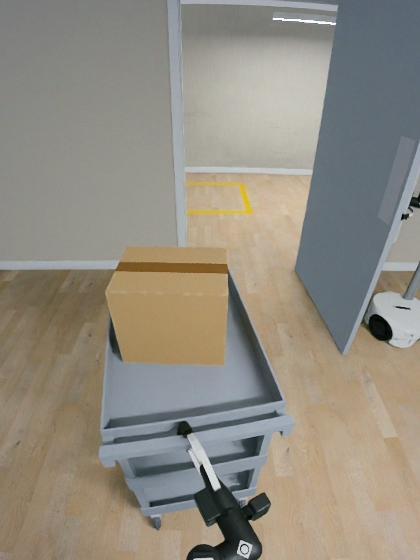

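Call:
move:
  r2: {"joints":{"gripper_m":0.11}}
  blocking: false
  cameras: []

Call:
wait:
  seconds: 2
  cameras: []

Call:
move:
  r2: {"base":{"translate_m":-0.16}}
  blocking: false
  cameras: []

Call:
wait:
  seconds: 3
  cameras: []

Call:
move:
  r2: {"base":{"strafe_m":0.5},"joints":{"gripper_m":-0.005,"wrist_yaw_rad":-0.4,"lift_m":0.61}}
  blocking: false
  cameras: []

Call:
wait:
  seconds: 4
  cameras: ["r2_head_camera"]

Scene clock: 1764.47 s.
move: r2 moving
r1: as last shown
r1.lidar_m: 0.41 0.37 1.56 5.00 2.05 1.42 1.29 1.20 0.81 0.76 0.78 0.47
r1.motor_effort: lift_m=+23(23) arm_m=-3(4) wheel_0=+18(20) wheel_1=-2(2) wheel_2=+11(11)
r1.servo_current: wrist_yaw_rad=104(124) wrist_pitch_rad=39(46) wrist_roll_rad=46(72) gripper_m=65(72)
r1.wrist_depth_mm: - - - 175 213 176 - / - - - 236 210 176 - / - - - 236 211 179 158 / - - - 180 212 175 152 / - - - 178 213 177 156 / - - 182 172 202 177 160 / - 158 - 170 176 169 -
r2.base_odometry: x=-1.963 y=-0.864 heading=-2.874
r2.turned_by_wheels: +0.000
r2.turned_by_imu: +0.000
r2.base_tilt: forward=-0.7 right=+0.0
r2.lidar_m: 0.42 0.41 2.12 2.05 2.13 3.04 3.50 3.61 2.77 2.70 1.91 0.44
r2.base_status: not commanded
r2.joint_positions: lift_m=+0.677 arm_m=+0.000 wrist_yaw_rad=+0.405 wrist_pitch_rad=+0.002 wrist_roll_rad=+1.571 gripper_m=-0.003
r2.joint_status: gripper_m moving
r2.measured_speeds: all 0
r2.motor_effort: lift_m=+17(17) arm_m=+4(4) wheel_0=+8(10) wheel_1=+6(7) wheel_2=-3(3)
r2.servo_current: wrist_yaw_rad=46(72) wrist_pitch_rad=46(46) wrist_roll_rad=52(59) gripper_m=111(111)
r2.hand_pose: x=+0.4704 y=+0.0332 z=+0.8546 quat_wxyz=(+0.693, +0.693, +0.143, +0.141) (m; r2's base frame)
r2.wrist_depth_mm: - - - 139 192 - - / - 389 389 145 201 759 - / - 427 424 150 209 - - / - 477 459 159 219 - - / - - 500 167 229 - - / - - 190 174 182 1708 484 / - - - - - 1499 1255
pictures: none
No camera images: "cameras" was empty.

Scene clock: 1766.07 s.
earlier move: r2 done
r1.base_odometry: x=-2.932 y=-1.527 heading=+0.794
r1.turned_by_wheels: +0.000
r1.turned_by_imu: +0.000
r1.base_tilt: forward=-1.6 right=+1.3
r1.lidar_m: 0.43 0.36 1.54 5.01 2.05 1.39 1.31 1.20 0.81 0.75 0.77 0.49
r1.base_status: not commanded
r1.joint_positions: lift_m=+0.800 arm_m=+0.000 wrist_yaw_rad=+0.987 wrist_pitch_rad=+0.002 wrist_roll_rad=+0.000 gripper_m=-0.019
r1.joint_status: not commanded
r1.measured_speeds: all 0
r1.on_its_own: wrist_yaw_rad is at rest, and its servo_current (117 mA) is outside its rest range (0 to 104 mA)
r1.motor_effort: lift_m=+23(23) arm_m=-3(4) wheel_0=+19(20) wheel_1=-2(2) wheel_2=+11(11)
r1.servo_current: wrist_yaw_rad=117(124) wrist_pitch_rad=39(52) wrist_roll_rad=46(72) gripper_m=59(72)
r1.hand_pose: x=+0.4028 y=+0.1925 z=+0.9772 quat_wxyz=(+0.881, -0.001, +0.001, +0.474) (m; r1's base frame)
r1.wrist_depth_mm: - - - 175 213 176 - / - - - 236 209 177 - / - - - 237 211 178 158 / - - - 180 211 175 152 / - - - 178 213 176 156 / - - 182 172 202 177 160 / - 157 - 170 177 168 -
r2.base_odometry: x=-1.963 y=-0.863 heading=-2.875
r2.turned_by_wheels: +0.000
r2.turned_by_imu: +0.000
r2.base_tilt: forward=-0.7 right=+0.1
r2.lidar_m: 0.43 0.43 2.12 2.05 2.17 3.06 3.48 3.58 2.76 2.70 1.92 0.49
r2.base_status: not commanded
r2.joint_positions: lift_m=+0.677 arm_m=+0.000 wrist_yaw_rad=+0.403 wrist_pitch_rad=+0.002 wrist_roll_rad=+1.571 gripper_m=+0.110
r2.joint_status: all done
r2.measured_speeds: all 0
r2.motor_effort: lift_m=+17(17) arm_m=+4(4) wheel_0=+5(10) wheel_1=+5(7) wheel_2=-3(3)
r2.servo_current: wrist_yaw_rad=52(72) wrist_pitch_rad=39(52) wrist_roll_rad=59(59) gripper_m=52(143)
r2.hand_pose: x=+0.4705 y=+0.0327 z=+0.8546 quat_wxyz=(+0.693, +0.693, +0.142, +0.141) (m; r2's base frame)
r2.wrist_depth_mm: - - - 153 206 - - / - 413 410 211 214 - - / - 439 436 165 224 809 - / - 484 469 229 233 - - / - - 504 181 240 - - / - - 198 187 193 1397 496 / - - - - - 1756 1205
wait: 1.60 of 2 s (r2 has come to rest)
pictures: none
No camera images: "cameras" was empty.

Scene clock: 1766.57 s.
move: r2 moving
r1.base_odometry: x=-2.932 y=-1.527 heading=+0.794
r1.turned_by_wheels: +0.000
r1.turned_by_imu: +0.000
r1.base_tilt: forward=-1.6 right=+1.2
r1.lidar_m: 0.42 0.35 1.56 5.00 2.03 1.41 1.29 1.22 0.83 0.76 0.77 0.51
r1.base_status: not commanded
r1.joint_positions: lift_m=+0.800 arm_m=+0.000 wrist_yaw_rad=+0.987 wrist_pitch_rad=+0.002 wrist_roll_rad=+0.000 gripper_m=-0.019
r1.joint_status: not commanded
r1.measured_speeds: all 0
r1.motor_effort: lift_m=+23(23) arm_m=-4(4) wheel_0=+19(19) wheel_1=-2(2) wheel_2=+11(11)
r1.servo_current: wrist_yaw_rad=104(104) wrist_pitch_rad=39(52) wrist_roll_rad=33(65) gripper_m=65(65)
r1.hand_pose: x=+0.4028 y=+0.1925 z=+0.9772 quat_wxyz=(+0.881, -0.001, +0.001, +0.474) (m; r1's base frame)
r1.wrist_depth_mm: - - - 175 213 176 - / - - - 236 210 177 - / - - - 237 211 179 158 / - - - 180 212 175 152 / - - - 178 213 177 156 / - - 182 172 202 177 160 / - 158 - 170 177 169 -
r2.base_odometry: x=-1.933 y=-0.855 heading=-2.875
r2.turned_by_wheels: +0.000
r2.turned_by_imu: +0.000
r2.base_tilt: forward=-0.7 right=+0.0
r2.lidar_m: 0.45 0.43 2.09 2.04 2.16 3.05 3.42 3.56 2.77 2.70 1.98 0.52
r2.base_status: translate_m moving
r2.joint_positions: lift_m=+0.677 arm_m=+0.000 wrist_yaw_rad=+0.403 wrist_pitch_rad=+0.002 wrist_roll_rad=+1.571 gripper_m=+0.110
r2.joint_status: not commanded
r2.measured_speeds: translate_m=-0.121 strafe_m=+0.000 rotate_rad=-0.001 lift_m=+0.000 arm_m=+0.000 wrist_yaw_rad=+0.000 wrist_pitch_rad=+0.000 wrist_roll_rad=+0.000
r2.motor_effort: lift_m=+17(17) arm_m=+4(4) wheel_0=-8(9) wheel_1=-8(8) wheel_2=+11(13)
r2.servo_current: wrist_yaw_rad=46(52) wrist_pitch_rad=39(46) wrist_roll_rad=59(59) gripper_m=46(59)
r2.hand_pose: x=+0.4705 y=+0.0327 z=+0.8546 quat_wxyz=(+0.693, +0.693, +0.142, +0.141) (m; r2's base frame)
r2.wrist_depth_mm: - - - 176 229 741 - / - 439 433 183 240 798 - / - 477 459 191 248 842 - / - - 500 198 259 - - / - - 535 209 268 - - / - - 198 215 193 1430 484 / - - - - - 1708 1182
pictures: none
No camera images: "cameras" was empty.

Scene clock: 1767.97 s.
earlier move: r2 done
r1.base_odometry: x=-2.932 y=-1.527 heading=+0.794
r1.turned_by_wheels: +0.000
r1.turned_by_imu: +0.000
r1.base_tilt: forward=-1.5 right=+1.2
r1.lidar_m: 0.41 0.35 1.57 4.99 2.06 1.41 1.32 1.23 0.80 0.74 0.76 0.49
r1.base_status: not commanded
r1.joint_positions: lift_m=+0.800 arm_m=+0.000 wrist_yaw_rad=+0.987 wrist_pitch_rad=+0.002 wrist_roll_rad=+0.000 gripper_m=-0.019
r1.joint_status: not commanded
r1.measured_speeds: all 0
r1.motor_effort: lift_m=+23(23) arm_m=-3(4) wheel_0=+19(20) wheel_1=-2(2) wheel_2=+11(11)
r1.servo_current: wrist_yaw_rad=98(124) wrist_pitch_rad=39(52) wrist_roll_rad=46(65) gripper_m=59(72)
r1.hand_pose: x=+0.4028 y=+0.1925 z=+0.9772 quat_wxyz=(+0.881, -0.001, +0.001, +0.474) (m; r1's base frame)
r1.wrist_depth_mm: - - - 175 213 175 - / - - - 236 209 177 - / - - - 236 212 178 158 / - - - 180 213 175 152 / - - - 178 213 176 156 / - - 182 172 202 177 160 / - 158 - 170 177 169 -
r2.base_odometry: x=-1.809 y=-0.821 heading=-2.875
r2.turned_by_wheels: +0.000
r2.turned_by_imu: +0.000
r2.base_tilt: forward=-0.6 right=+0.0
r2.lidar_m: 0.56 0.60 2.13 2.06 2.18 3.05 3.32 3.43 2.78 2.69 2.20 0.64
r2.base_status: done
r2.joint_positions: lift_m=+0.677 arm_m=+0.000 wrist_yaw_rad=+0.403 wrist_pitch_rad=+0.002 wrist_roll_rad=+1.571 gripper_m=+0.110
r2.joint_status: not commanded
r2.measured_speeds: all 0
r2.motor_effort: lift_m=+17(17) arm_m=+4(4) wheel_0=-3(10) wheel_1=-3(9) wheel_2=+3(13)
r2.servo_current: wrist_yaw_rad=46(59) wrist_pitch_rad=39(46) wrist_roll_rad=52(59) gripper_m=59(59)
r2.hand_pose: x=+0.4705 y=+0.0327 z=+0.8546 quat_wxyz=(+0.693, +0.693, +0.142, +0.141) (m; r2's base frame)
r2.wrist_depth_mm: - - - 349 - - - / - - 559 362 - - - / - - 603 370 976 - - / - - 647 394 1008 - - / - - - 415 - - 421 / - - 198 424 191 449 445 / - - - - - 1756 1182
wait: 1.40 of 3 s (r2 has come to rest)
pictures: none
No camera images: "cameras" was empty.

Scene clock: 1768.47 s.
move: r2 moving
r1: as last shown
r1.base_tilt: forward=-1.6 right=+1.2
r1.lidar_m: 0.43 0.37 1.54 5.02 2.04 1.43 1.32 1.22 0.81 0.75 0.78 0.49
r1.motor_effort: lift_m=+23(23) arm_m=-3(4) wheel_0=+19(19) wheel_1=-2(2) wheel_2=+11(11)
r1.servo_current: wrist_yaw_rad=104(104) wrist_pitch_rad=39(46) wrist_roll_rad=46(59) gripper_m=65(65)
r1.wrist_depth_mm: - - - 175 213 176 - / - - - 236 210 177 - / - - - 238 211 178 158 / - - - 180 212 175 152 / - - - 178 214 176 156 / - - 182 172 202 177 160 / - 158 - 170 177 169 -
r2.base_odometry: x=-1.799 y=-0.856 heading=-2.875
r2.turned_by_wheels: +0.000
r2.turned_by_imu: +0.000
r2.base_tilt: forward=-0.7 right=+0.1
r2.lidar_m: 0.56 0.60 2.09 2.01 2.13 3.01 3.31 3.44 2.81 2.73 2.11 0.63
r2.base_status: strafe_m moving
r2.joint_positions: lift_m=+0.640 arm_m=+0.000 wrist_yaw_rad=-0.163 wrist_pitch_rad=+0.002 wrist_roll_rad=+1.571 gripper_m=+0.094
r2.joint_status: lift_m moving; wrist_yaw_rad moving; gripper_m moving
r2.measured_speeds: translate_m=+0.001 strafe_m=+0.142 rotate_rad=-0.007 lift_m=-0.138 arm_m=+0.000 wrist_yaw_rad=-1.743 wrist_pitch_rad=+0.000 wrist_roll_rad=+0.000
r2.motor_effort: lift_m=+14(16) arm_m=+4(4) wheel_0=-7(12) wheel_1=+10(12) wheel_2=+0(4)
r2.servo_current: wrist_yaw_rad=111(130) wrist_pitch_rad=39(46) wrist_roll_rad=39(59) gripper_m=117(117)
r2.hand_pose: x=+0.4413 y=-0.1329 z=+0.8172 quat_wxyz=(+0.705, +0.705, -0.057, -0.058) (m; r2's base frame)
r2.wrist_depth_mm: - - 1430 - - 1397 1118 / - - - - - 1618 1138 / - - - - - 1661 1042 / - - - 459 - 654 459 / - - 654 439 - - 439 / - - 195 433 195 - 427 / - - 634 - - - 418
pictures: none
No camera images: "cameras" was empty.

Scene clock: 1770.97 s.
earlier move: r2 done
r1.base_odometry: x=-2.932 y=-1.527 heading=+0.794
r1.turned_by_wheels: +0.000
r1.turned_by_imu: +0.000
r1.base_tilt: forward=-1.6 right=+1.2
r1.lidar_m: 0.42 0.36 1.58 5.01 2.05 1.42 1.30 1.23 0.82 0.75 0.80 0.47
r1.base_status: not commanded
r1.joint_positions: lift_m=+0.800 arm_m=+0.000 wrist_yaw_rad=+0.987 wrist_pitch_rad=+0.002 wrist_roll_rad=+0.000 gripper_m=-0.019
r1.joint_status: not commanded
r1.measured_speeds: all 0
r1.motor_effort: lift_m=+23(23) arm_m=-3(4) wheel_0=+19(20) wheel_1=-2(2) wheel_2=+11(11)
r1.servo_current: wrist_yaw_rad=78(117) wrist_pitch_rad=46(52) wrist_roll_rad=52(65) gripper_m=65(72)
r1.hand_pose: x=+0.4028 y=+0.1925 z=+0.9772 quat_wxyz=(+0.881, -0.001, +0.001, +0.474) (m; r1's base frame)
r1.wrist_depth_mm: - - - 174 213 176 - / - - - 236 208 177 - / - - - 238 211 179 158 / - - - 180 212 175 152 / - - - 178 213 176 156 / - - 182 172 202 177 160 / - 157 - 170 177 169 -
r2.base_odometry: x=-1.677 y=-1.304 heading=-2.875
r2.turned_by_wheels: +0.000
r2.turned_by_imu: +0.001
r2.base_tilt: forward=-0.7 right=+0.1
r2.lidar_m: 0.90 2.18 1.60 1.54 1.66 2.31 3.27 3.42 3.28 3.19 0.85 0.62
r2.base_status: done
r2.joint_positions: lift_m=+0.610 arm_m=+0.000 wrist_yaw_rad=-0.397 wrist_pitch_rad=+0.002 wrist_roll_rad=+1.571 gripper_m=-0.004
r2.joint_status: all done
r2.measured_speeds: all 0
r2.motor_effort: lift_m=+14(17) arm_m=+4(4) wheel_0=-3(13) wheel_1=+3(12) wheel_2=+0(4)
r2.servo_current: wrist_yaw_rad=39(130) wrist_pitch_rad=39(46) wrist_roll_rad=39(59) gripper_m=72(169)
r2.hand_pose: x=+0.4030 y=-0.1921 z=+0.7879 quat_wxyz=(+0.693, +0.693, -0.139, -0.140) (m; r2's base frame)
r2.wrist_depth_mm: - - - 683 - 1255 1078 / - - 1708 609 - 609 842 / - - 778 559 - 539 - / - - 741 504 - 488 - / - - 715 462 469 469 462 / - - 187 193 176 1397 1042 / - - - - - 1397 1098
wait: 2.50 of 4 s (r2 has come to rest)
pictures: r2_head_camera
Images, in order (width x height): r2_head_camera 420x560.

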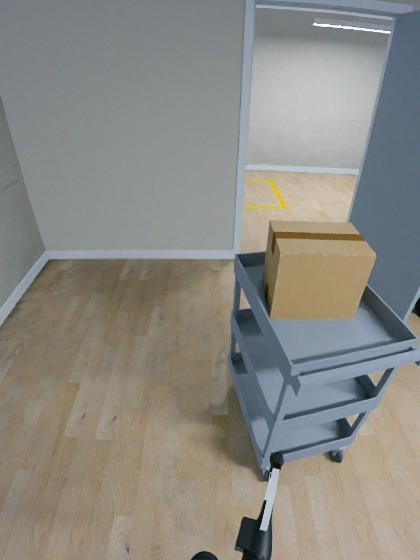

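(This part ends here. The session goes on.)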